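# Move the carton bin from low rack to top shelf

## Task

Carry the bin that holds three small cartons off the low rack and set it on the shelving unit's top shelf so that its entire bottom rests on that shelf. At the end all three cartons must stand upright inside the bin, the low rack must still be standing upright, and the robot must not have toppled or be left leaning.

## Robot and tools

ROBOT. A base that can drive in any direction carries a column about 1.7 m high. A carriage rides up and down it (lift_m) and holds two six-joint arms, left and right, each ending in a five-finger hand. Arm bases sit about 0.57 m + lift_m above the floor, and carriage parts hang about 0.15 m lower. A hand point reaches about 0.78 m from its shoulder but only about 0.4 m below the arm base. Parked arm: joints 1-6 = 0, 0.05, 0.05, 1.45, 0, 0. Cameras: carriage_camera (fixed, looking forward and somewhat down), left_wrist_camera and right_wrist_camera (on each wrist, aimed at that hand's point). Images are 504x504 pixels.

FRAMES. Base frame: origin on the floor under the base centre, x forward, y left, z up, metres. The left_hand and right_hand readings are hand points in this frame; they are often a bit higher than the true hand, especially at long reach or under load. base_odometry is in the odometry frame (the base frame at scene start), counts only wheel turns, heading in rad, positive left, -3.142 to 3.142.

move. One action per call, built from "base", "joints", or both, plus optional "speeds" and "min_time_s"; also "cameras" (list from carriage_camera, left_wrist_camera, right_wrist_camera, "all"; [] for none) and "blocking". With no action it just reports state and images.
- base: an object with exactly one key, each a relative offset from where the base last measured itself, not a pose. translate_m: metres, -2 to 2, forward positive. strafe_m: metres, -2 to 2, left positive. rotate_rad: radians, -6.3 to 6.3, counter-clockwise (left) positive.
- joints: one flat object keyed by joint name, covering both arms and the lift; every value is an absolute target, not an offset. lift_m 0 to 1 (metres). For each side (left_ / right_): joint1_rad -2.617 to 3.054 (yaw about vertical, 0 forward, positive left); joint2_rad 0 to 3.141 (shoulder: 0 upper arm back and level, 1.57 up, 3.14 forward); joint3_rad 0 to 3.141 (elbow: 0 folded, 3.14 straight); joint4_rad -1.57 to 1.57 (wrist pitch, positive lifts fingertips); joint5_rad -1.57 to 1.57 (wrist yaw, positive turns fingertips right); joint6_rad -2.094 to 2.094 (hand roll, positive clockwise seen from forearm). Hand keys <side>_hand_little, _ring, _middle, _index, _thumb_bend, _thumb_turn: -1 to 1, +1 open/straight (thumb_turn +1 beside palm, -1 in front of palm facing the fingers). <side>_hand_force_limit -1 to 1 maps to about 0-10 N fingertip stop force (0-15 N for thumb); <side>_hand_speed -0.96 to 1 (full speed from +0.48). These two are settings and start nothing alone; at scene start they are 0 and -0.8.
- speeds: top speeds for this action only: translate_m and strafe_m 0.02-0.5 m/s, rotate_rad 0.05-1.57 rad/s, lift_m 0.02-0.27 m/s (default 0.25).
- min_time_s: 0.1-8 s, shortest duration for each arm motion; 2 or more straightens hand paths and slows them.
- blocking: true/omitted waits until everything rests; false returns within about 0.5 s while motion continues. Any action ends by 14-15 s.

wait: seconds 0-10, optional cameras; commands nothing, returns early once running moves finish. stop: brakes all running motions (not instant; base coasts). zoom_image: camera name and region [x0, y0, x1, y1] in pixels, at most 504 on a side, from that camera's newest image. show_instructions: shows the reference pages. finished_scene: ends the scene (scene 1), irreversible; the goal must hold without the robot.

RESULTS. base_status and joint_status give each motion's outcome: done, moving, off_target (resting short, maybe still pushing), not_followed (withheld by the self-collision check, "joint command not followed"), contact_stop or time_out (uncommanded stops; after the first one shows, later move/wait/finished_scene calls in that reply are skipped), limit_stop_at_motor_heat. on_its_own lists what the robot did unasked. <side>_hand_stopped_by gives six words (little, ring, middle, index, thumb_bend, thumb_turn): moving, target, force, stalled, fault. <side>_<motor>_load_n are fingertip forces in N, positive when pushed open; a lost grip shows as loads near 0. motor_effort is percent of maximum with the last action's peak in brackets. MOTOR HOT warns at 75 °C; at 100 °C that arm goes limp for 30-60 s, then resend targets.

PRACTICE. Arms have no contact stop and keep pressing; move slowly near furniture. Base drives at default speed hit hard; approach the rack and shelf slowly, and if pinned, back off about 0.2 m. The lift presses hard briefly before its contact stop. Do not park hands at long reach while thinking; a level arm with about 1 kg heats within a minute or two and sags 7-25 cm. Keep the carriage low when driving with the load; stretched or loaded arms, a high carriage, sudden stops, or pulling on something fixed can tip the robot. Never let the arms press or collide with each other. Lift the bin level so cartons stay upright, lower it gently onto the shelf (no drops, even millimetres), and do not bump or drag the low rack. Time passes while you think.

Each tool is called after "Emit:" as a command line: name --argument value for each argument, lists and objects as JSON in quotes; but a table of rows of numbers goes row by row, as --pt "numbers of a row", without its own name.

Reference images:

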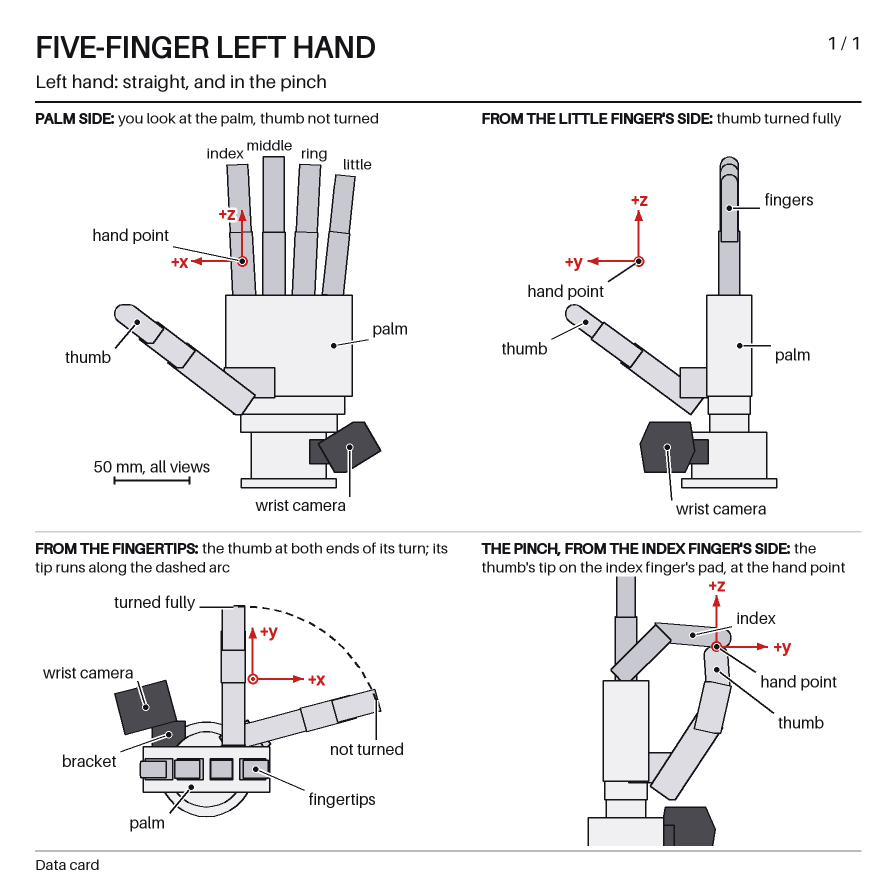

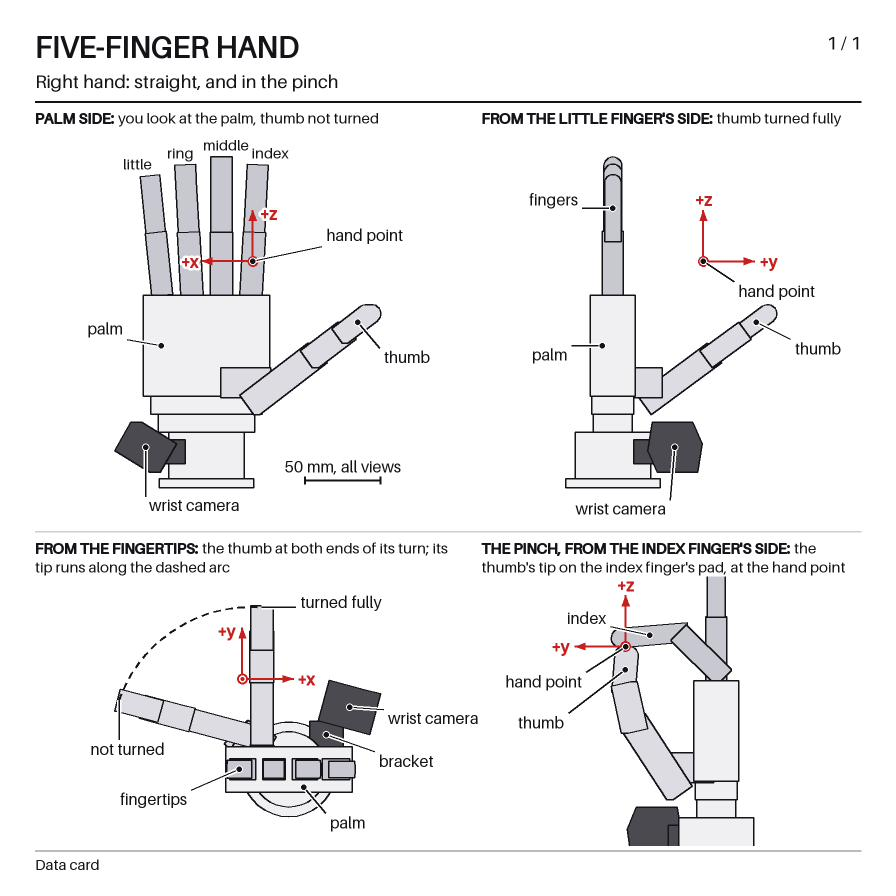

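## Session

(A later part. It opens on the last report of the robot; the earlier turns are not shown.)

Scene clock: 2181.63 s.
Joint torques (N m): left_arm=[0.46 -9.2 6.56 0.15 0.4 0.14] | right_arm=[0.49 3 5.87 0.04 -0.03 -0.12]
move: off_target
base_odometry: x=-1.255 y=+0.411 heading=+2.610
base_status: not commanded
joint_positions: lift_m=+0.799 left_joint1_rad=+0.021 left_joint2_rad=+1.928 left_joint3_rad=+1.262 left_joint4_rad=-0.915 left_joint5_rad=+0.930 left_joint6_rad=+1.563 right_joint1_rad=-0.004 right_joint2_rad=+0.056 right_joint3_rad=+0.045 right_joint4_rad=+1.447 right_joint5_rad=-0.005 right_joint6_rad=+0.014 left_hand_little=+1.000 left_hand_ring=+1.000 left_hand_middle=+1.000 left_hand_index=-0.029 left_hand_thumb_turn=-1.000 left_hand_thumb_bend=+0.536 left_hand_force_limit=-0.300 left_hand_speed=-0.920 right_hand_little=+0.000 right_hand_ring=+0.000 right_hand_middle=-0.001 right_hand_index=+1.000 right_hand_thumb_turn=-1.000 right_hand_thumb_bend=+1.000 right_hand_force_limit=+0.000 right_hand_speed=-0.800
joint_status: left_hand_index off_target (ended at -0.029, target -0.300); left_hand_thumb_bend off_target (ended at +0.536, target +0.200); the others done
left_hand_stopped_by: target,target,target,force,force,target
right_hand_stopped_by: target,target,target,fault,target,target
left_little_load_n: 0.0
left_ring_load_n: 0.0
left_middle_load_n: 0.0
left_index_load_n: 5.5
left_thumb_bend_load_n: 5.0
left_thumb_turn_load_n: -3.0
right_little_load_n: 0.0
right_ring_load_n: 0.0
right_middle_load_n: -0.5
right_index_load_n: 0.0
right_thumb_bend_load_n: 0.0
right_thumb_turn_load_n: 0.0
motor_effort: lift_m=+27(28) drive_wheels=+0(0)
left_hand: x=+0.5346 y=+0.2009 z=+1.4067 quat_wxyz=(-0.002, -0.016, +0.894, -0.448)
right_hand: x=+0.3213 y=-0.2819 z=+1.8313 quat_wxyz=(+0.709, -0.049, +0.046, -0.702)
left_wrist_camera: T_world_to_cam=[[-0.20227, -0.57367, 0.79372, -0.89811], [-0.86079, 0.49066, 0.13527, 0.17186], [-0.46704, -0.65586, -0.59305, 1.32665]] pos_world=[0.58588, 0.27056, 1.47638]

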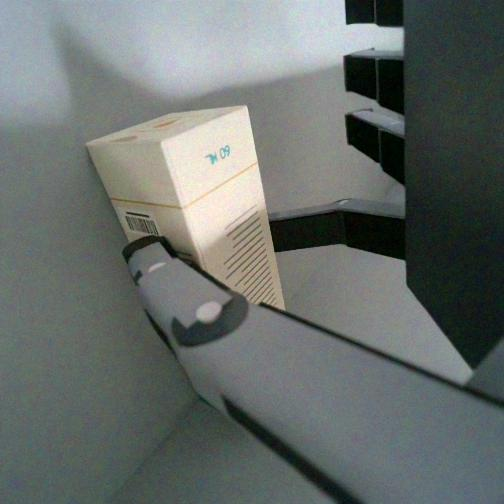

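Emit:
move --joints '{"lift_m": 0.86}' --speeds '{"lift_m": 0.06}'

Emit:
move --joints '{"lift_m": 0.90}' --speeds '{"lift_m": 0.1}' --cameras '["left_wrist_camera", "carriage_camera"]'

Emit:
move --base '{"strafe_m": -0.05}' --joints '{"left_joint1_rad": 0.0, "left_joint2_rad": 2.235, "left_joint3_rad": 1.732, "left_joint4_rad": -1.076}' --speeds '{"strafe_m": 0.08}' --min_time_s 3 --cameras '["left_wrist_camera", "carriage_camera"]'

Scene clock: 2196.53 s.
Joint torques (N m): left_arm=[0.58 -9.31 6.26 0.13 0.41 0.12] | right_arm=[0.49 3.06 5.85 0.01 -0.03 -0.13]
move: done
base_odometry: x=-1.255 y=+0.411 heading=+2.610
base_status: not commanded
joint_positions: lift_m=+0.860 left_joint1_rad=+0.021 left_joint2_rad=+1.930 left_joint3_rad=+1.262 left_joint4_rad=-0.916 left_joint5_rad=+0.929 left_joint6_rad=+1.564 right_joint1_rad=-0.004 right_joint2_rad=+0.056 right_joint3_rad=+0.045 right_joint4_rad=+1.447 right_joint5_rad=-0.005 right_joint6_rad=+0.014 left_hand_little=+1.000 left_hand_ring=+1.000 left_hand_middle=+1.000 left_hand_index=-0.029 left_hand_thumb_turn=-1.000 left_hand_thumb_bend=+0.536 left_hand_force_limit=-0.300 left_hand_speed=-0.920 right_hand_little=+0.000 right_hand_ring=+0.000 right_hand_middle=-0.001 right_hand_index=+1.000 right_hand_thumb_turn=-1.000 right_hand_thumb_bend=+1.000 right_hand_force_limit=+0.000 right_hand_speed=-0.800
joint_status: all done
left_hand_stopped_by: target,target,target,force,force,target
right_hand_stopped_by: target,target,target,fault,target,target
left_little_load_n: 0.0
left_ring_load_n: 0.0
left_middle_load_n: 0.0
left_index_load_n: 5.5
left_thumb_bend_load_n: 5.0
left_thumb_turn_load_n: -3.0
right_little_load_n: 0.0
right_ring_load_n: -0.5
right_middle_load_n: 0.0
right_index_load_n: 0.0
right_thumb_bend_load_n: 0.0
right_thumb_turn_load_n: 0.0
motor_effort: lift_m=+32(39) drive_wheels=+0(0)
left_hand: x=+0.5345 y=+0.2011 z=+1.4672 quat_wxyz=(-0.003, -0.015, +0.894, -0.448)
right_hand: x=+0.3213 y=-0.2819 z=+1.8923 quat_wxyz=(+0.709, -0.049, +0.046, -0.702)
pictures: none

Scene clock: 2197.33 s.
Joint torques (N m): left_arm=[0.59 -9.68 6.41 0.19 0.48 0.11] | right_arm=[0.49 2.97 5.86 0.03 -0.03 -0.12]
move: done
base_odometry: x=-1.255 y=+0.411 heading=+2.610
base_status: not commanded
joint_positions: lift_m=+0.900 left_joint1_rad=+0.021 left_joint2_rad=+1.933 left_joint3_rad=+1.262 left_joint4_rad=-0.916 left_joint5_rad=+0.928 left_joint6_rad=+1.566 right_joint1_rad=-0.004 right_joint2_rad=+0.056 right_joint3_rad=+0.045 right_joint4_rad=+1.447 right_joint5_rad=-0.005 right_joint6_rad=+0.014 left_hand_little=+1.000 left_hand_ring=+1.000 left_hand_middle=+1.000 left_hand_index=-0.029 left_hand_thumb_turn=-1.000 left_hand_thumb_bend=+0.536 left_hand_force_limit=-0.300 left_hand_speed=-0.920 right_hand_little=+0.000 right_hand_ring=+0.000 right_hand_middle=-0.001 right_hand_index=+1.000 right_hand_thumb_turn=-1.000 right_hand_thumb_bend=+1.000 right_hand_force_limit=+0.000 right_hand_speed=-0.800
joint_status: all done
left_hand_stopped_by: target,target,target,force,force,target
right_hand_stopped_by: target,target,target,fault,target,target
left_little_load_n: 0.0
left_ring_load_n: 0.0
left_middle_load_n: 0.0
left_index_load_n: 5.5
left_thumb_bend_load_n: 5.0
left_thumb_turn_load_n: -3.0
right_little_load_n: 0.0
right_ring_load_n: 0.0
right_middle_load_n: 0.0
right_index_load_n: 0.0
right_thumb_bend_load_n: 0.0
right_thumb_turn_load_n: 0.0
motor_effort: lift_m=+31(39) drive_wheels=+0(0)
left_hand: x=+0.5342 y=+0.2012 z=+1.5063 quat_wxyz=(-0.004, -0.015, +0.894, -0.448)
right_hand: x=+0.3213 y=-0.2819 z=+1.9324 quat_wxyz=(+0.709, -0.049, +0.046, -0.702)
pictures: carriage_camera, left_wrist_camera
carriage_camera: T_world_to_cam=[[-0.04054, -0.99917, 0.00436, -0.00417], [-0.30117, 0.00806, -0.95354, 1.85795], [0.95271, -0.03997, -0.30125, 0.44596]] pos_world=[0.13452, -0.00132, 1.90598]
left_wrist_camera: T_world_to_cam=[[-0.20097, -0.57422, 0.79365, -0.97762], [-0.85951, 0.49204, 0.13835, 0.15233], [-0.46995, -0.65435, -0.59243, 1.38593]] pos_world=[0.58577, 0.27056, 1.57588]

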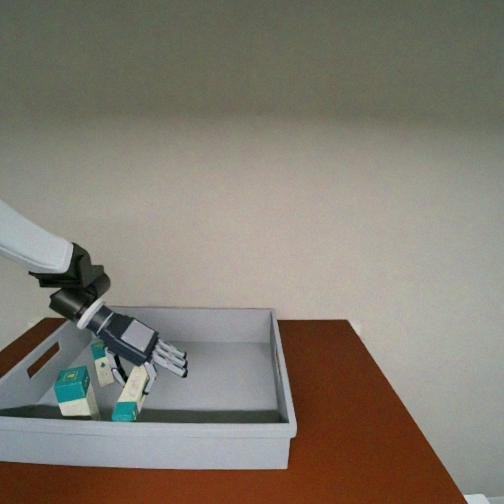

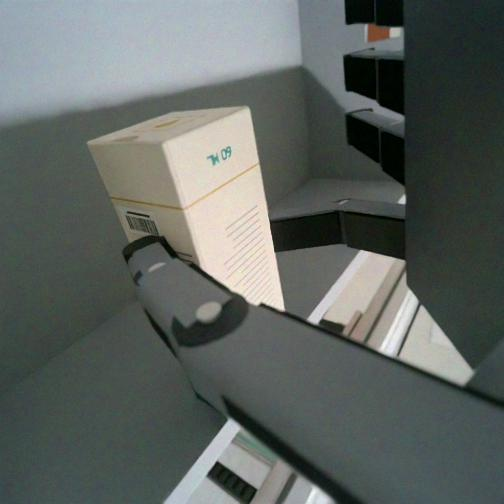

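Scene clock: 2200.63 s.
Joint torques (N m): left_arm=[-0.35 -11.21 7.61 0.11 0.44 0.13] | right_arm=[0.46 3 5.87 0.03 -0.03 -0.12]
move: done
base_odometry: x=-1.229 y=+0.454 heading=+2.610
base_status: done
joint_positions: lift_m=+0.900 left_joint1_rad=+0.004 left_joint2_rad=+2.219 left_joint3_rad=+1.705 left_joint4_rad=-1.056 left_joint5_rad=+0.928 left_joint6_rad=+1.566 right_joint1_rad=-0.003 right_joint2_rad=+0.056 right_joint3_rad=+0.045 right_joint4_rad=+1.447 right_joint5_rad=-0.005 right_joint6_rad=+0.014 left_hand_little=+1.000 left_hand_ring=+1.000 left_hand_middle=+1.000 left_hand_index=-0.029 left_hand_thumb_turn=-1.000 left_hand_thumb_bend=+0.536 left_hand_force_limit=-0.300 left_hand_speed=-0.920 right_hand_little=+0.000 right_hand_ring=+0.000 right_hand_middle=-0.001 right_hand_index=+1.000 right_hand_thumb_turn=-1.000 right_hand_thumb_bend=+1.000 right_hand_force_limit=+0.000 right_hand_speed=-0.800
joint_status: all done
left_hand_stopped_by: target,target,target,force,force,target
right_hand_stopped_by: target,target,target,fault,target,target
left_little_load_n: 0.0
left_ring_load_n: 0.0
left_middle_load_n: -0.5
left_index_load_n: 5.5
left_thumb_bend_load_n: 5.0
left_thumb_turn_load_n: -3.0
right_little_load_n: 0.0
right_ring_load_n: 0.0
right_middle_load_n: 0.0
right_index_load_n: 0.0
right_thumb_bend_load_n: 0.0
right_thumb_turn_load_n: 0.0
motor_effort: lift_m=+31(32) drive_wheels=+0(9)
left_hand: x=+0.6160 y=+0.1964 z=+1.5062 quat_wxyz=(+0.000, -0.004, +0.894, -0.448)
right_hand: x=+0.3213 y=-0.2819 z=+1.9324 quat_wxyz=(+0.709, -0.049, +0.046, -0.702)
pictures: carriage_camera, left_wrist_camera
carriage_camera: T_world_to_cam=[[-0.04054, -0.99917, 0.00436, -0.00417], [-0.30117, 0.00806, -0.95354, 1.85795], [0.95271, -0.03997, -0.30125, 0.44596]] pos_world=[0.13452, -0.00132, 1.90598]
left_wrist_camera: T_world_to_cam=[[-0.22422, -0.57109, 0.78968, -0.94419], [-0.85335, 0.5064, 0.12392, 0.2401], [-0.47066, -0.64608, -0.60088, 1.43284]] pos_world=[0.66757, 0.26493, 1.57681]

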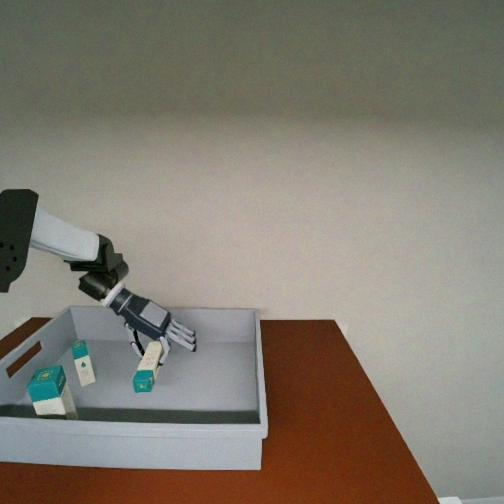

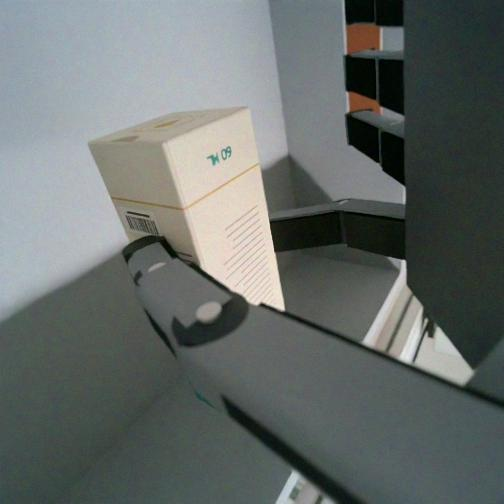

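Emit:
move --joints '{"lift_m": 0.812}' --speeds '{"lift_m": 0.06}'

Emit:
move --joints '{"lift_m": 0.804}' --speeds '{"lift_m": 0.02}'

Emit:
move --joints '{"lift_m": 0.799}' --speeds '{"lift_m": 0.02}' --cameras '["left_wrist_camera"]'

Scene clock: 2215.10 s.
Joint torques (N m): left_arm=[-0.2 -11.58 7.13 0.11 0.41 0.1] | right_arm=[0.46 3.04 5.91 0.03 -0.03 -0.11]
move: done
base_odometry: x=-1.229 y=+0.454 heading=+2.610
base_status: not commanded
joint_positions: lift_m=+0.812 left_joint1_rad=+0.004 left_joint2_rad=+2.225 left_joint3_rad=+1.711 left_joint4_rad=-1.061 left_joint5_rad=+0.928 left_joint6_rad=+1.566 right_joint1_rad=-0.003 right_joint2_rad=+0.056 right_joint3_rad=+0.045 right_joint4_rad=+1.447 right_joint5_rad=-0.005 right_joint6_rad=+0.014 left_hand_little=+1.000 left_hand_ring=+1.000 left_hand_middle=+1.000 left_hand_index=-0.029 left_hand_thumb_turn=-1.000 left_hand_thumb_bend=+0.536 left_hand_force_limit=-0.300 left_hand_speed=-0.920 right_hand_little=+0.000 right_hand_ring=+0.000 right_hand_middle=-0.001 right_hand_index=+1.000 right_hand_thumb_turn=-1.000 right_hand_thumb_bend=+1.000 right_hand_force_limit=+0.000 right_hand_speed=-0.800
joint_status: all done
left_hand_stopped_by: target,target,target,force,force,target
right_hand_stopped_by: target,target,target,fault,target,target
left_little_load_n: 0.0
left_ring_load_n: 0.0
left_middle_load_n: 0.0
left_index_load_n: 5.5
left_thumb_bend_load_n: 5.5
left_thumb_turn_load_n: -3.0
right_little_load_n: 0.0
right_ring_load_n: 0.0
right_middle_load_n: -0.5
right_index_load_n: 0.0
right_thumb_bend_load_n: 0.0
right_thumb_turn_load_n: 0.0
motor_effort: lift_m=+27(28) drive_wheels=+0(1)
left_hand: x=+0.6159 y=+0.1964 z=+1.4177 quat_wxyz=(-0.002, -0.005, +0.894, -0.448)
right_hand: x=+0.3214 y=-0.2819 z=+1.8447 quat_wxyz=(+0.709, -0.049, +0.046, -0.702)
pictures: none

Scene clock: 2215.80 s.
Joint torques (N m): left_arm=[-0.24 -11.66 7.17 0.09 0.42 0.18] | right_arm=[0.44 2.93 5.85 0.05 -0.03 -0.12]
move: done
base_odometry: x=-1.229 y=+0.454 heading=+2.610
base_status: not commanded
joint_positions: lift_m=+0.804 left_joint1_rad=+0.004 left_joint2_rad=+2.226 left_joint3_rad=+1.711 left_joint4_rad=-1.062 left_joint5_rad=+0.928 left_joint6_rad=+1.566 right_joint1_rad=-0.003 right_joint2_rad=+0.056 right_joint3_rad=+0.045 right_joint4_rad=+1.447 right_joint5_rad=-0.005 right_joint6_rad=+0.014 left_hand_little=+1.000 left_hand_ring=+1.000 left_hand_middle=+1.000 left_hand_index=-0.029 left_hand_thumb_turn=-1.000 left_hand_thumb_bend=+0.536 left_hand_force_limit=-0.300 left_hand_speed=-0.920 right_hand_little=+0.000 right_hand_ring=+0.000 right_hand_middle=-0.001 right_hand_index=+1.000 right_hand_thumb_turn=-1.000 right_hand_thumb_bend=+1.000 right_hand_force_limit=+0.000 right_hand_speed=-0.800
joint_status: all done
left_hand_stopped_by: target,target,target,force,force,target
right_hand_stopped_by: target,target,target,fault,target,target
left_little_load_n: 0.0
left_ring_load_n: 0.0
left_middle_load_n: 0.0
left_index_load_n: 5.5
left_thumb_bend_load_n: 5.0
left_thumb_turn_load_n: -3.0
right_little_load_n: 0.0
right_ring_load_n: 0.0
right_middle_load_n: 0.0
right_index_load_n: 0.0
right_thumb_bend_load_n: 0.0
right_thumb_turn_load_n: 0.0
motor_effort: lift_m=+27(27) drive_wheels=+0(0)
left_hand: x=+0.6157 y=+0.1965 z=+1.4097 quat_wxyz=(-0.003, -0.005, +0.894, -0.447)
right_hand: x=+0.3213 y=-0.2819 z=+1.8368 quat_wxyz=(+0.709, -0.049, +0.046, -0.702)
pictures: none

Scene clock: 2216.33 s.
Joint torques (N m): left_arm=[-0.09 -11.66 6.65 0.21 0.38 0.13] | right_arm=[0.46 3.03 5.91 0.04 -0.03 -0.12]
move: done
base_odometry: x=-1.229 y=+0.454 heading=+2.610
base_status: not commanded
joint_positions: lift_m=+0.799 left_joint1_rad=+0.004 left_joint2_rad=+2.226 left_joint3_rad=+1.718 left_joint4_rad=-1.071 left_joint5_rad=+0.937 left_joint6_rad=+1.566 right_joint1_rad=-0.003 right_joint2_rad=+0.056 right_joint3_rad=+0.045 right_joint4_rad=+1.447 right_joint5_rad=-0.005 right_joint6_rad=+0.014 left_hand_little=+1.000 left_hand_ring=+1.000 left_hand_middle=+1.000 left_hand_index=-0.029 left_hand_thumb_turn=-1.000 left_hand_thumb_bend=+0.536 left_hand_force_limit=-0.300 left_hand_speed=-0.920 right_hand_little=+0.000 right_hand_ring=+0.000 right_hand_middle=-0.001 right_hand_index=+1.000 right_hand_thumb_turn=-1.000 right_hand_thumb_bend=+1.000 right_hand_force_limit=+0.000 right_hand_speed=-0.800
joint_status: all done
left_hand_stopped_by: target,target,target,force,force,target
right_hand_stopped_by: target,target,target,fault,target,target
left_little_load_n: 0.0
left_ring_load_n: 0.0
left_middle_load_n: 0.0
left_index_load_n: 5.0
left_thumb_bend_load_n: 5.0
left_thumb_turn_load_n: -3.5
right_little_load_n: 0.0
right_ring_load_n: 0.0
right_middle_load_n: 0.0
right_index_load_n: 0.0
right_thumb_bend_load_n: 0.0
right_thumb_turn_load_n: 0.0
motor_effort: lift_m=+26(26) drive_wheels=+0(0)
left_hand: x=+0.6158 y=+0.1950 z=+1.4077 quat_wxyz=(-0.004, -0.006, +0.892, -0.451)
right_hand: x=+0.3214 y=-0.2819 z=+1.8318 quat_wxyz=(+0.709, -0.049, +0.046, -0.702)
left_wrist_camera: T_world_to_cam=[[-0.21758, -0.56412, 0.79651, -0.88227], [-0.85232, 0.50747, 0.12659, 0.24829], [-0.47562, -0.65134, -0.59123, 1.36309]] pos_world=[0.66797, 0.26413, 1.4772]

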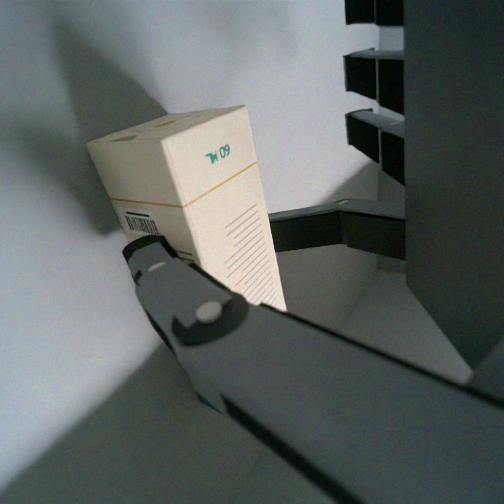

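Emit:
move --joints '{"left_hand_speed": -0.85, "left_hand_index": 0.35, "left_hand_thumb_bend": 0.75}'

Emit:
move --joints '{"lift_m": 0.86}' --speeds '{"lift_m": 0.05}' --cameras '["left_wrist_camera"]'

Emit:
move --joints '{"lift_m": 0.95}' --speeds '{"lift_m": 0.12}' --cameras '["left_wrist_camera", "carriage_camera"]'

Scene clock: 2222.63 s.
Joint torques (N m): left_arm=[-0.21 -11.7 6.67 0.22 0.4 0.12] | right_arm=[0.46 2.99 5.89 0.03 -0.03 -0.12]
move: done
base_odometry: x=-1.229 y=+0.454 heading=+2.610
base_status: not commanded
joint_positions: lift_m=+0.799 left_joint1_rad=+0.004 left_joint2_rad=+2.226 left_joint3_rad=+1.718 left_joint4_rad=-1.071 left_joint5_rad=+0.936 left_joint6_rad=+1.566 right_joint1_rad=-0.003 right_joint2_rad=+0.056 right_joint3_rad=+0.045 right_joint4_rad=+1.447 right_joint5_rad=-0.005 right_joint6_rad=+0.014 left_hand_little=+1.000 left_hand_ring=+1.000 left_hand_middle=+1.000 left_hand_index=+0.350 left_hand_thumb_turn=-1.000 left_hand_thumb_bend=+0.750 left_hand_force_limit=-0.300 left_hand_speed=-0.850 right_hand_little=+0.000 right_hand_ring=+0.000 right_hand_middle=-0.001 right_hand_index=+1.000 right_hand_thumb_turn=-1.000 right_hand_thumb_bend=+1.000 right_hand_force_limit=+0.000 right_hand_speed=-0.800
joint_status: all done
left_hand_stopped_by: target,target,target,target,target,target
right_hand_stopped_by: target,target,target,fault,target,target
left_little_load_n: 0.0
left_ring_load_n: 0.0
left_middle_load_n: 0.0
left_index_load_n: -0.5
left_thumb_bend_load_n: 0.0
left_thumb_turn_load_n: 0.0
right_little_load_n: -0.5
right_ring_load_n: 0.0
right_middle_load_n: 0.0
right_index_load_n: 0.0
right_thumb_bend_load_n: 0.0
right_thumb_turn_load_n: 0.0
motor_effort: lift_m=+25(26) drive_wheels=+0(1)
left_hand: x=+0.6158 y=+0.1950 z=+1.4077 quat_wxyz=(-0.004, -0.006, +0.892, -0.451)
right_hand: x=+0.3213 y=-0.2819 z=+1.8319 quat_wxyz=(+0.709, -0.049, +0.046, -0.702)
pictures: none

Scene clock: 2224.20 s.
Joint torques (N m): left_arm=[-0.38 -12.07 6.53 0.24 0.35 0.17] | right_arm=[0.46 3.04 5.93 0.06 -0.03 -0.12]
move: done
base_odometry: x=-1.229 y=+0.454 heading=+2.610
base_status: not commanded
joint_positions: lift_m=+0.860 left_joint1_rad=+0.004 left_joint2_rad=+2.228 left_joint3_rad=+1.718 left_joint4_rad=-1.072 left_joint5_rad=+0.935 left_joint6_rad=+1.566 right_joint1_rad=-0.003 right_joint2_rad=+0.056 right_joint3_rad=+0.045 right_joint4_rad=+1.447 right_joint5_rad=-0.005 right_joint6_rad=+0.014 left_hand_little=+1.000 left_hand_ring=+1.000 left_hand_middle=+1.000 left_hand_index=+0.350 left_hand_thumb_turn=-1.000 left_hand_thumb_bend=+0.750 left_hand_force_limit=-0.300 left_hand_speed=-0.850 right_hand_little=+0.000 right_hand_ring=+0.000 right_hand_middle=-0.001 right_hand_index=+1.000 right_hand_thumb_turn=-1.000 right_hand_thumb_bend=+1.000 right_hand_force_limit=+0.000 right_hand_speed=-0.800
joint_status: all done
left_hand_stopped_by: target,target,target,target,target,target
right_hand_stopped_by: target,target,target,fault,target,target
left_little_load_n: -0.5
left_ring_load_n: 0.0
left_middle_load_n: 0.0
left_index_load_n: 0.0
left_thumb_bend_load_n: 0.0
left_thumb_turn_load_n: 0.0
right_little_load_n: 0.0
right_ring_load_n: 0.0
right_middle_load_n: 0.0
right_index_load_n: 0.0
right_thumb_bend_load_n: 0.0
right_thumb_turn_load_n: 0.0
motor_effort: lift_m=+33(38) drive_wheels=+0(0)
left_hand: x=+0.6154 y=+0.1953 z=+1.4671 quat_wxyz=(-0.005, -0.007, +0.893, -0.451)
right_hand: x=+0.3213 y=-0.2819 z=+1.8922 quat_wxyz=(+0.709, -0.049, +0.046, -0.702)
left_wrist_camera: T_world_to_cam=[[-0.21514, -0.56562, 0.79611, -0.93004], [-0.85192, 0.50724, 0.13016, 0.23481], [-0.47744, -0.65022, -0.59099, 1.39875]] pos_world=[0.66777, 0.26433, 1.5365]

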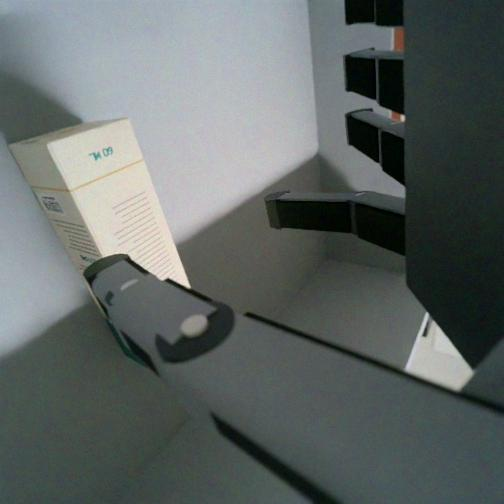

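Scene clock: 2225.37 s.
Joint torques (N m): left_arm=[-0.32 -12.45 6.54 0.21 0.3 0.19] | right_arm=[0.46 2.96 5.89 0.05 -0.03 -0.12]
move: done
base_odometry: x=-1.229 y=+0.454 heading=+2.610
base_status: not commanded
joint_positions: lift_m=+0.950 left_joint1_rad=+0.004 left_joint2_rad=+2.233 left_joint3_rad=+1.719 left_joint4_rad=-1.072 left_joint5_rad=+0.933 left_joint6_rad=+1.566 right_joint1_rad=-0.003 right_joint2_rad=+0.056 right_joint3_rad=+0.045 right_joint4_rad=+1.447 right_joint5_rad=-0.005 right_joint6_rad=+0.014 left_hand_little=+1.000 left_hand_ring=+1.000 left_hand_middle=+1.000 left_hand_index=+0.350 left_hand_thumb_turn=-1.000 left_hand_thumb_bend=+0.750 left_hand_force_limit=-0.300 left_hand_speed=-0.850 right_hand_little=+0.000 right_hand_ring=+0.000 right_hand_middle=-0.001 right_hand_index=+1.000 right_hand_thumb_turn=-1.000 right_hand_thumb_bend=+1.000 right_hand_force_limit=+0.000 right_hand_speed=-0.800
joint_status: all done
left_hand_stopped_by: target,target,target,target,target,target
right_hand_stopped_by: target,target,target,fault,target,target
left_little_load_n: 0.0
left_ring_load_n: -0.5
left_middle_load_n: 0.0
left_index_load_n: 0.0
left_thumb_bend_load_n: 0.0
left_thumb_turn_load_n: 0.5
right_little_load_n: 0.0
right_ring_load_n: 0.0
right_middle_load_n: 0.0
right_index_load_n: 0.0
right_thumb_bend_load_n: 0.0
right_thumb_turn_load_n: 0.0
motor_effort: lift_m=+32(39) drive_wheels=+0(0)
left_hand: x=+0.6151 y=+0.1956 z=+1.5551 quat_wxyz=(-0.007, -0.008, +0.893, -0.450)
right_hand: x=+0.3213 y=-0.2819 z=+1.9823 quat_wxyz=(+0.709, -0.049, +0.046, -0.702)
pictures: carriage_camera, left_wrist_camera
carriage_camera: T_world_to_cam=[[-0.04054, -0.99917, 0.00436, -0.00439], [-0.30117, 0.00806, -0.95354, 1.90553], [0.95271, -0.03997, -0.30125, 0.46099]] pos_world=[0.13452, -0.00132, 1.95588]
left_wrist_camera: T_world_to_cam=[[-0.21146, -0.56709, 0.79605, -1.00189], [-0.8513, 0.50701, 0.13504, 0.21499], [-0.48018, -0.64912, -0.58997, 1.45072]] pos_world=[0.66777, 0.26453, 1.62441]

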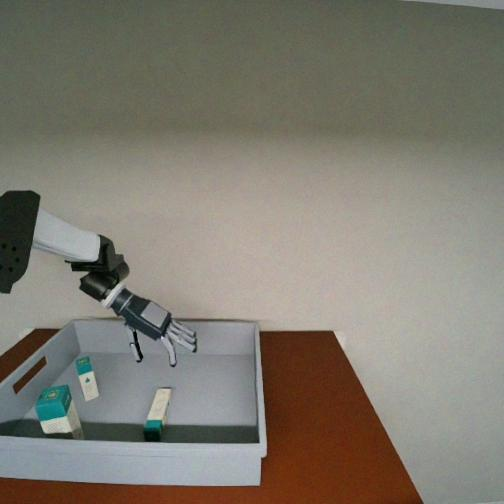

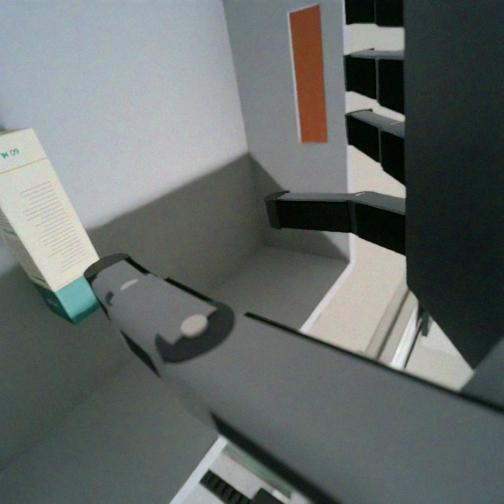

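Emit:
move --base '{"strafe_m": -0.2215}' --joints '{"left_joint2_rad": 1.2, "left_joint3_rad": 0.9, "left_joint4_rad": 0.3, "left_joint5_rad": 0.0, "left_joint6_rad": 0.0}' --speeds '{"strafe_m": 0.1}' --min_time_s 3

Emit:
move --joints '{"left_joint2_rad": 1.7, "left_joint3_rad": 1.1, "left_joint4_rad": -0.6, "left_joint5_rad": -0.93, "left_joint6_rad": -1.57}' --min_time_s 3

Emit:
move --joints '{"left_joint2_rad": 1.965, "left_joint3_rad": 1.322, "left_joint4_rad": -0.936}' --min_time_s 2 --cameras '["left_wrist_camera", "carriage_camera"]'

Scene clock: 2240.47 s.
Joint torques (N m): left_arm=[0.12 -6.69 5.89 2.14 -0.13 0.03] | right_arm=[0.44 3.02 5.93 0.03 -0.04 -0.12]
move: done
base_odometry: x=-1.117 y=+0.645 heading=+2.610
base_status: done
joint_positions: lift_m=+0.950 left_joint1_rad=+0.000 left_joint2_rad=+1.217 left_joint3_rad=+0.916 left_joint4_rad=+0.283 left_joint5_rad=+0.009 left_joint6_rad=+0.010 right_joint1_rad=-0.003 right_joint2_rad=+0.056 right_joint3_rad=+0.045 right_joint4_rad=+1.447 right_joint5_rad=-0.004 right_joint6_rad=+0.014 left_hand_little=+1.000 left_hand_ring=+1.000 left_hand_middle=+1.000 left_hand_index=+0.350 left_hand_thumb_turn=-1.000 left_hand_thumb_bend=+0.750 left_hand_force_limit=-0.300 left_hand_speed=-0.850 right_hand_little=+0.000 right_hand_ring=+0.000 right_hand_middle=-0.001 right_hand_index=+1.000 right_hand_thumb_turn=-1.000 right_hand_thumb_bend=+1.000 right_hand_force_limit=+0.000 right_hand_speed=-0.800
joint_status: all done
left_hand_stopped_by: target,target,target,target,target,target
right_hand_stopped_by: target,target,target,fault,target,target
left_little_load_n: 0.0
left_ring_load_n: 0.0
left_middle_load_n: 0.0
left_index_load_n: 0.0
left_thumb_bend_load_n: 0.0
left_thumb_turn_load_n: 0.0
right_little_load_n: 0.0
right_ring_load_n: 0.0
right_middle_load_n: 0.0
right_index_load_n: 0.0
right_thumb_bend_load_n: 0.0
right_thumb_turn_load_n: 0.0
motor_effort: lift_m=+32(33) drive_wheels=-3(9)
left_hand: x=+0.6713 y=+0.2824 z=+1.8196 quat_wxyz=(+0.496, -0.500, +0.509, -0.495)
right_hand: x=+0.3213 y=-0.2820 z=+1.9823 quat_wxyz=(+0.709, -0.048, +0.046, -0.702)
pictures: none

Scene clock: 2243.80 s.
Joint torques (N m): left_arm=[0.31 -6.89 8.09 0.67 -0.56 -0.01] | right_arm=[0.44 3.02 5.89 0.04 -0.04 -0.12]
move: done
base_odometry: x=-1.117 y=+0.645 heading=+2.610
base_status: not commanded
joint_positions: lift_m=+0.950 left_joint1_rad=+0.000 left_joint2_rad=+1.687 left_joint3_rad=+1.073 left_joint4_rad=-0.581 left_joint5_rad=-0.923 left_joint6_rad=-1.560 right_joint1_rad=-0.003 right_joint2_rad=+0.056 right_joint3_rad=+0.045 right_joint4_rad=+1.447 right_joint5_rad=-0.004 right_joint6_rad=+0.014 left_hand_little=+1.000 left_hand_ring=+1.000 left_hand_middle=+1.000 left_hand_index=+0.350 left_hand_thumb_turn=-1.000 left_hand_thumb_bend=+0.750 left_hand_force_limit=-0.300 left_hand_speed=-0.850 right_hand_little=+0.000 right_hand_ring=+0.000 right_hand_middle=-0.001 right_hand_index=+1.000 right_hand_thumb_turn=-1.000 right_hand_thumb_bend=+1.000 right_hand_force_limit=+0.000 right_hand_speed=-0.800
joint_status: all done
left_hand_stopped_by: target,target,target,target,target,target
right_hand_stopped_by: target,target,target,fault,target,target
left_little_load_n: 0.0
left_ring_load_n: 0.0
left_middle_load_n: 0.0
left_index_load_n: 0.0
left_thumb_bend_load_n: 0.0
left_thumb_turn_load_n: 0.0
right_little_load_n: 0.0
right_ring_load_n: 0.0
right_middle_load_n: 0.0
right_index_load_n: 0.0
right_thumb_bend_load_n: 0.0
right_thumb_turn_load_n: 0.0
motor_effort: lift_m=+32(33) drive_wheels=-3(3)
left_hand: x=+0.6256 y=+0.4325 z=+1.6109 quat_wxyz=(+0.438, -0.880, -0.079, -0.165)
right_hand: x=+0.3213 y=-0.2820 z=+1.9823 quat_wxyz=(+0.709, -0.048, +0.046, -0.702)
pictures: none

Scene clock: 2246.10 s.
Joint torques (N m): left_arm=[0.18 -8.64 7.24 0.11 -0.64 -0.03] | right_arm=[0.4 2.99 5.87 0.03 -0.03 -0.11]
move: done
base_odometry: x=-1.117 y=+0.645 heading=+2.610
base_status: not commanded
joint_positions: lift_m=+0.950 left_joint1_rad=+0.000 left_joint2_rad=+1.951 left_joint3_rad=+1.297 left_joint4_rad=-0.917 left_joint5_rad=-0.925 left_joint6_rad=-1.562 right_joint1_rad=-0.003 right_joint2_rad=+0.056 right_joint3_rad=+0.045 right_joint4_rad=+1.447 right_joint5_rad=-0.004 right_joint6_rad=+0.014 left_hand_little=+1.000 left_hand_ring=+1.000 left_hand_middle=+1.000 left_hand_index=+0.350 left_hand_thumb_turn=-1.000 left_hand_thumb_bend=+0.750 left_hand_force_limit=-0.300 left_hand_speed=-0.850 right_hand_little=+0.000 right_hand_ring=+0.000 right_hand_middle=-0.001 right_hand_index=+1.000 right_hand_thumb_turn=-1.000 right_hand_thumb_bend=+1.000 right_hand_force_limit=+0.000 right_hand_speed=-0.800
joint_status: all done
left_hand_stopped_by: target,target,target,target,target,target
right_hand_stopped_by: target,target,target,fault,target,target
left_little_load_n: 0.0
left_ring_load_n: 0.0
left_middle_load_n: 0.0
left_index_load_n: 0.0
left_thumb_bend_load_n: 0.0
left_thumb_turn_load_n: 0.0
right_little_load_n: 0.0
right_ring_load_n: -0.5
right_middle_load_n: 0.0
right_index_load_n: 0.0
right_thumb_bend_load_n: 0.0
right_thumb_turn_load_n: 0.0
motor_effort: lift_m=+32(33) drive_wheels=-3(3)
left_hand: x=+0.6034 y=+0.4330 z=+1.5574 quat_wxyz=(+0.446, -0.895, +0.004, +0.002)
right_hand: x=+0.3213 y=-0.2820 z=+1.9823 quat_wxyz=(+0.709, -0.048, +0.046, -0.702)
pictures: carriage_camera, left_wrist_camera
carriage_camera: T_world_to_cam=[[-0.04054, -0.99917, 0.00436, -0.00439], [-0.30117, 0.00806, -0.95354, 1.90553], [0.95271, -0.03997, -0.30125, 0.46099]] pos_world=[0.13452, -0.00132, 1.95588]
left_wrist_camera: T_world_to_cam=[[0.23885, 0.57045, 0.78583, -1.62003], [0.84821, -0.51653, 0.11716, -0.47007], [0.47274, 0.63857, -0.60724, 0.49489]] pos_world=[0.5517, 0.36532, 1.62866]

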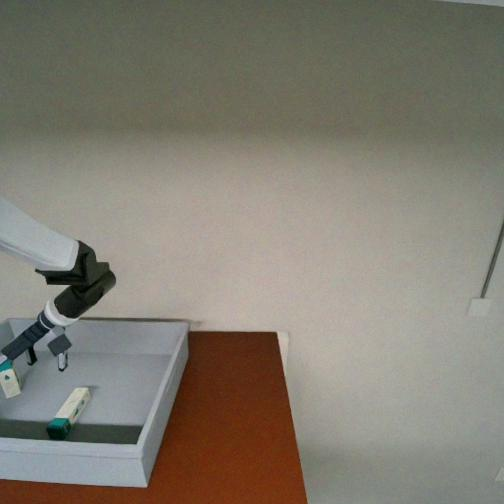

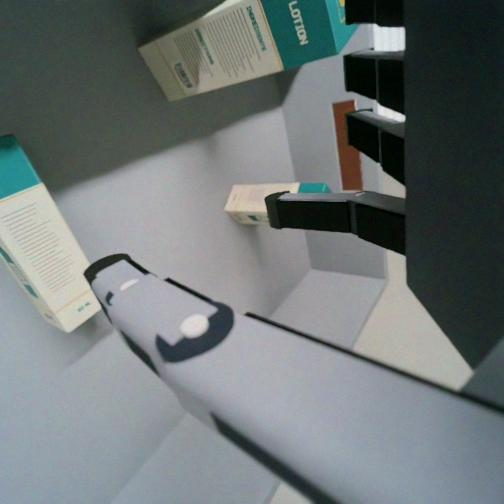

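Emit:
zoom_image --camera "left_wrist_camera" --region '[0, 120, 220, 340]'

Scaled by 2.291 from the camera's image (finer frame: 720x720).

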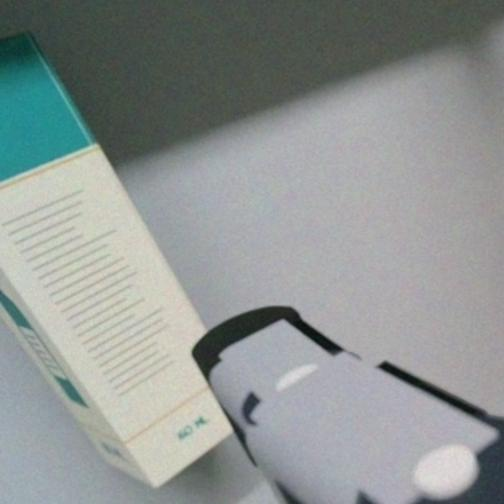

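Emit:
move --joints '{"left_joint1_rad": -0.022, "lift_m": 0.87}' --speeds '{"lift_m": 0.12}' --min_time_s 1 --cameras '["left_wrist_camera"]'

Emit:
move --joints '{"lift_m": 0.825}' --speeds '{"lift_m": 0.06}' --cameras '["left_wrist_camera"]'

Scene clock: 2266.13 s.
Joint torques (N m): left_arm=[-0.01 -9.37 6.65 0.07 -0.58 0.02] | right_arm=[0.42 2.99 5.87 0.04 -0.03 -0.12]
move: done
base_odometry: x=-1.117 y=+0.645 heading=+2.610
base_status: not commanded
joint_positions: lift_m=+0.870 left_joint1_rad=-0.018 left_joint2_rad=+1.960 left_joint3_rad=+1.305 left_joint4_rad=-0.923 left_joint5_rad=-0.927 left_joint6_rad=-1.562 right_joint1_rad=-0.003 right_joint2_rad=+0.056 right_joint3_rad=+0.045 right_joint4_rad=+1.447 right_joint5_rad=-0.004 right_joint6_rad=+0.014 left_hand_little=+1.000 left_hand_ring=+1.000 left_hand_middle=+1.000 left_hand_index=+0.350 left_hand_thumb_turn=-1.000 left_hand_thumb_bend=+0.750 left_hand_force_limit=-0.300 left_hand_speed=-0.850 right_hand_little=+0.000 right_hand_ring=+0.000 right_hand_middle=-0.001 right_hand_index=+1.000 right_hand_thumb_turn=-1.000 right_hand_thumb_bend=+1.000 right_hand_force_limit=+0.000 right_hand_speed=-0.800
joint_status: all done
left_hand_stopped_by: target,target,target,target,target,target
right_hand_stopped_by: target,target,target,fault,target,target
left_little_load_n: 0.0
left_ring_load_n: 0.0
left_middle_load_n: -0.5
left_index_load_n: 0.0
left_thumb_bend_load_n: 0.0
left_thumb_turn_load_n: 0.0
right_little_load_n: 0.0
right_ring_load_n: 0.0
right_middle_load_n: 0.0
right_index_load_n: 0.0
right_thumb_bend_load_n: 0.0
right_thumb_turn_load_n: 0.0
motor_effort: lift_m=+27(28) drive_wheels=-3(3)
left_hand: x=+0.6060 y=+0.4264 z=+1.4766 quat_wxyz=(+0.447, -0.894, +0.013, +0.001)
right_hand: x=+0.3214 y=-0.2820 z=+1.9027 quat_wxyz=(+0.709, -0.049, +0.046, -0.702)
left_wrist_camera: T_world_to_cam=[[0.25458, 0.56413, 0.78546, -1.55967], [0.83942, -0.5322, 0.11016, -0.4438], [0.48016, 0.63129, -0.60903, 0.45005]] pos_world=[0.55351, 0.35955, 1.54804]

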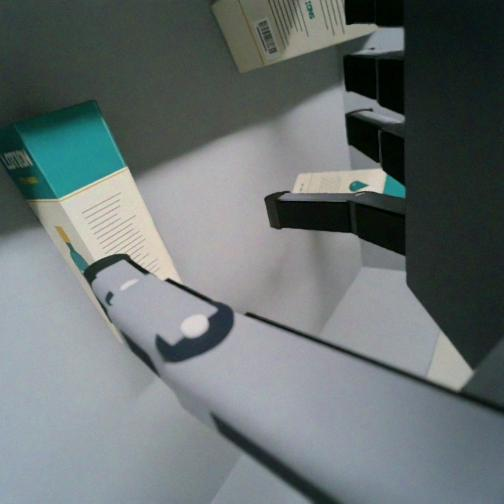

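Scene clock: 2267.23 s.
Joint torques (N m): left_arm=[-0.05 -9.35 6.43 0.17 -0.56 -0.01] | right_arm=[0.42 2.99 5.89 0.02 -0.03 -0.12]
move: done
base_odometry: x=-1.117 y=+0.645 heading=+2.610
base_status: not commanded
joint_positions: lift_m=+0.825 left_joint1_rad=-0.018 left_joint2_rad=+1.961 left_joint3_rad=+1.307 left_joint4_rad=-0.926 left_joint5_rad=-0.929 left_joint6_rad=-1.562 right_joint1_rad=-0.003 right_joint2_rad=+0.056 right_joint3_rad=+0.045 right_joint4_rad=+1.447 right_joint5_rad=-0.004 right_joint6_rad=+0.014 left_hand_little=+1.000 left_hand_ring=+1.000 left_hand_middle=+1.000 left_hand_index=+0.350 left_hand_thumb_turn=-1.000 left_hand_thumb_bend=+0.750 left_hand_force_limit=-0.300 left_hand_speed=-0.850 right_hand_little=+0.000 right_hand_ring=+0.000 right_hand_middle=-0.001 right_hand_index=+1.000 right_hand_thumb_turn=-1.000 right_hand_thumb_bend=+1.000 right_hand_force_limit=+0.000 right_hand_speed=-0.800
joint_status: all done
left_hand_stopped_by: target,target,target,target,target,target
right_hand_stopped_by: target,target,target,fault,target,target
left_little_load_n: 0.0
left_ring_load_n: 0.0
left_middle_load_n: 0.0
left_index_load_n: 0.0
left_thumb_bend_load_n: 0.0
left_thumb_turn_load_n: 0.0
right_little_load_n: 0.0
right_ring_load_n: 0.0
right_middle_load_n: 0.0
right_index_load_n: 0.0
right_thumb_bend_load_n: 0.0
right_thumb_turn_load_n: 0.0
motor_effort: lift_m=+27(28) drive_wheels=-3(3)
left_hand: x=+0.6058 y=+0.4267 z=+1.4319 quat_wxyz=(+0.448, -0.894, +0.014, +0.002)
right_hand: x=+0.3213 y=-0.2820 z=+1.8578 quat_wxyz=(+0.709, -0.048, +0.046, -0.702)
left_wrist_camera: T_world_to_cam=[[0.25641, 0.56251, 0.78602, -1.5259], [0.83963, -0.53248, 0.10717, -0.43435], [0.47883, 0.63249, -0.60884, 0.42278]] pos_world=[0.55351, 0.35965, 1.50335]

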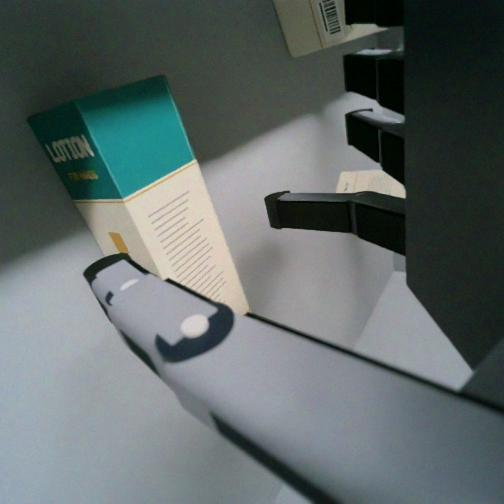

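Emit:
move --joints '{"lift_m": 0.80}' --speeds '{"lift_m": 0.04}' --cameras '["left_wrist_camera"]'

Emit:
move --joints '{"left_hand_speed": -0.92, "left_hand_index": -0.3, "left_hand_thumb_bend": 0.2}' --cameras '["left_wrist_camera"]'

Scene clock: 2277.73 s.
Joint torques (N m): left_arm=[-0.18 -9.72 6.31 0.14 -0.55 0.06] | right_arm=[0.44 2.96 5.82 0.04 -0.03 -0.12]
move: done
base_odometry: x=-1.117 y=+0.645 heading=+2.610
base_status: not commanded
joint_positions: lift_m=+0.800 left_joint1_rad=-0.018 left_joint2_rad=+1.961 left_joint3_rad=+1.307 left_joint4_rad=-0.929 left_joint5_rad=-0.930 left_joint6_rad=-1.562 right_joint1_rad=-0.003 right_joint2_rad=+0.056 right_joint3_rad=+0.045 right_joint4_rad=+1.447 right_joint5_rad=-0.004 right_joint6_rad=+0.014 left_hand_little=+1.000 left_hand_ring=+1.000 left_hand_middle=+1.000 left_hand_index=+0.350 left_hand_thumb_turn=-1.000 left_hand_thumb_bend=+0.750 left_hand_force_limit=-0.300 left_hand_speed=-0.850 right_hand_little=+0.000 right_hand_ring=+0.000 right_hand_middle=-0.001 right_hand_index=+1.000 right_hand_thumb_turn=-1.000 right_hand_thumb_bend=+1.000 right_hand_force_limit=+0.000 right_hand_speed=-0.800
joint_status: all done
left_hand_stopped_by: target,target,target,target,target,target
right_hand_stopped_by: target,target,target,fault,target,target
left_little_load_n: -0.5
left_ring_load_n: 0.0
left_middle_load_n: 0.0
left_index_load_n: 0.0
left_thumb_bend_load_n: 0.0
left_thumb_turn_load_n: 0.0
right_little_load_n: 0.0
right_ring_load_n: 0.0
right_middle_load_n: 0.0
right_index_load_n: 0.0
right_thumb_bend_load_n: 0.0
right_thumb_turn_load_n: 0.0
motor_effort: lift_m=+27(28) drive_wheels=-3(3)
left_hand: x=+0.6052 y=+0.4269 z=+1.4068 quat_wxyz=(+0.449, -0.894, +0.015, +0.003)
right_hand: x=+0.3213 y=-0.2820 z=+1.8328 quat_wxyz=(+0.709, -0.048, +0.046, -0.702)
left_wrist_camera: T_world_to_cam=[[0.25868, 0.56192, 0.7857, -1.50677], [0.83997, -0.53252, 0.10429, -0.4272], [0.47701, 0.63299, -0.60975, 0.40986]] pos_world=[0.5531, 0.35975, 1.47834]

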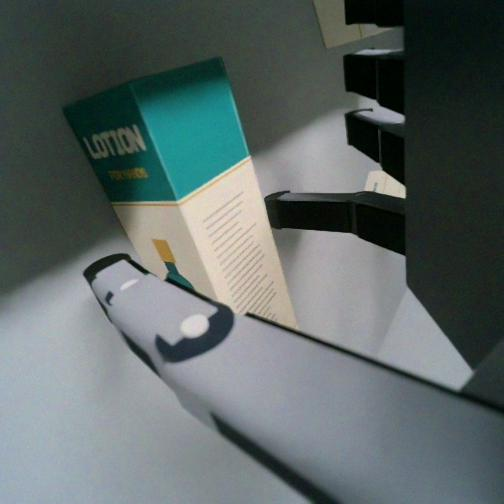

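Scene clock: 2280.50 s.
Joint torques (N m): left_arm=[-0.28 -9.65 6.49 0.17 -0.59 -0.02] | right_arm=[0.42 2.97 5.87 0.03 -0.03 -0.12]
move: off_target
base_odometry: x=-1.117 y=+0.645 heading=+2.610
base_status: not commanded
joint_positions: lift_m=+0.800 left_joint1_rad=-0.018 left_joint2_rad=+1.961 left_joint3_rad=+1.307 left_joint4_rad=-0.929 left_joint5_rad=-0.930 left_joint6_rad=-1.562 right_joint1_rad=-0.003 right_joint2_rad=+0.056 right_joint3_rad=+0.045 right_joint4_rad=+1.447 right_joint5_rad=-0.004 right_joint6_rad=+0.014 left_hand_little=+1.000 left_hand_ring=+1.000 left_hand_middle=+1.000 left_hand_index=-0.036 left_hand_thumb_turn=-1.000 left_hand_thumb_bend=+0.543 left_hand_force_limit=-0.300 left_hand_speed=-0.920 right_hand_little=+0.000 right_hand_ring=+0.000 right_hand_middle=-0.001 right_hand_index=+1.000 right_hand_thumb_turn=-1.000 right_hand_thumb_bend=+1.000 right_hand_force_limit=+0.000 right_hand_speed=-0.800
joint_status: left_hand_index off_target (ended at -0.036, target -0.300); left_hand_thumb_bend off_target (ended at +0.543, target +0.200); the others done
left_hand_stopped_by: target,target,target,force,force,target
right_hand_stopped_by: target,target,target,fault,target,target
left_little_load_n: 0.0
left_ring_load_n: 0.0
left_middle_load_n: 0.0
left_index_load_n: 5.0
left_thumb_bend_load_n: 5.0
left_thumb_turn_load_n: -2.5
right_little_load_n: 0.0
right_ring_load_n: 0.0
right_middle_load_n: 0.0
right_index_load_n: 0.0
right_thumb_bend_load_n: 0.0
right_thumb_turn_load_n: 0.0
motor_effort: lift_m=+27(28) drive_wheels=-3(3)
left_hand: x=+0.6052 y=+0.4269 z=+1.4068 quat_wxyz=(+0.449, -0.894, +0.015, +0.003)
right_hand: x=+0.3213 y=-0.2820 z=+1.8328 quat_wxyz=(+0.709, -0.048, +0.046, -0.702)
left_wrist_camera: T_world_to_cam=[[0.25868, 0.56192, 0.7857, -1.50677], [0.83997, -0.53252, 0.10429, -0.4272], [0.47701, 0.63299, -0.60975, 0.40986]] pos_world=[0.5531, 0.35975, 1.47834]

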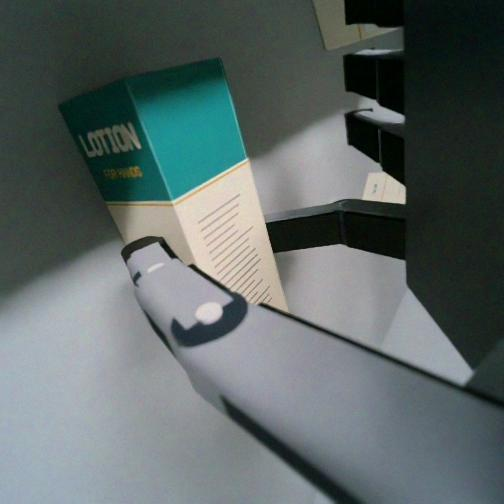

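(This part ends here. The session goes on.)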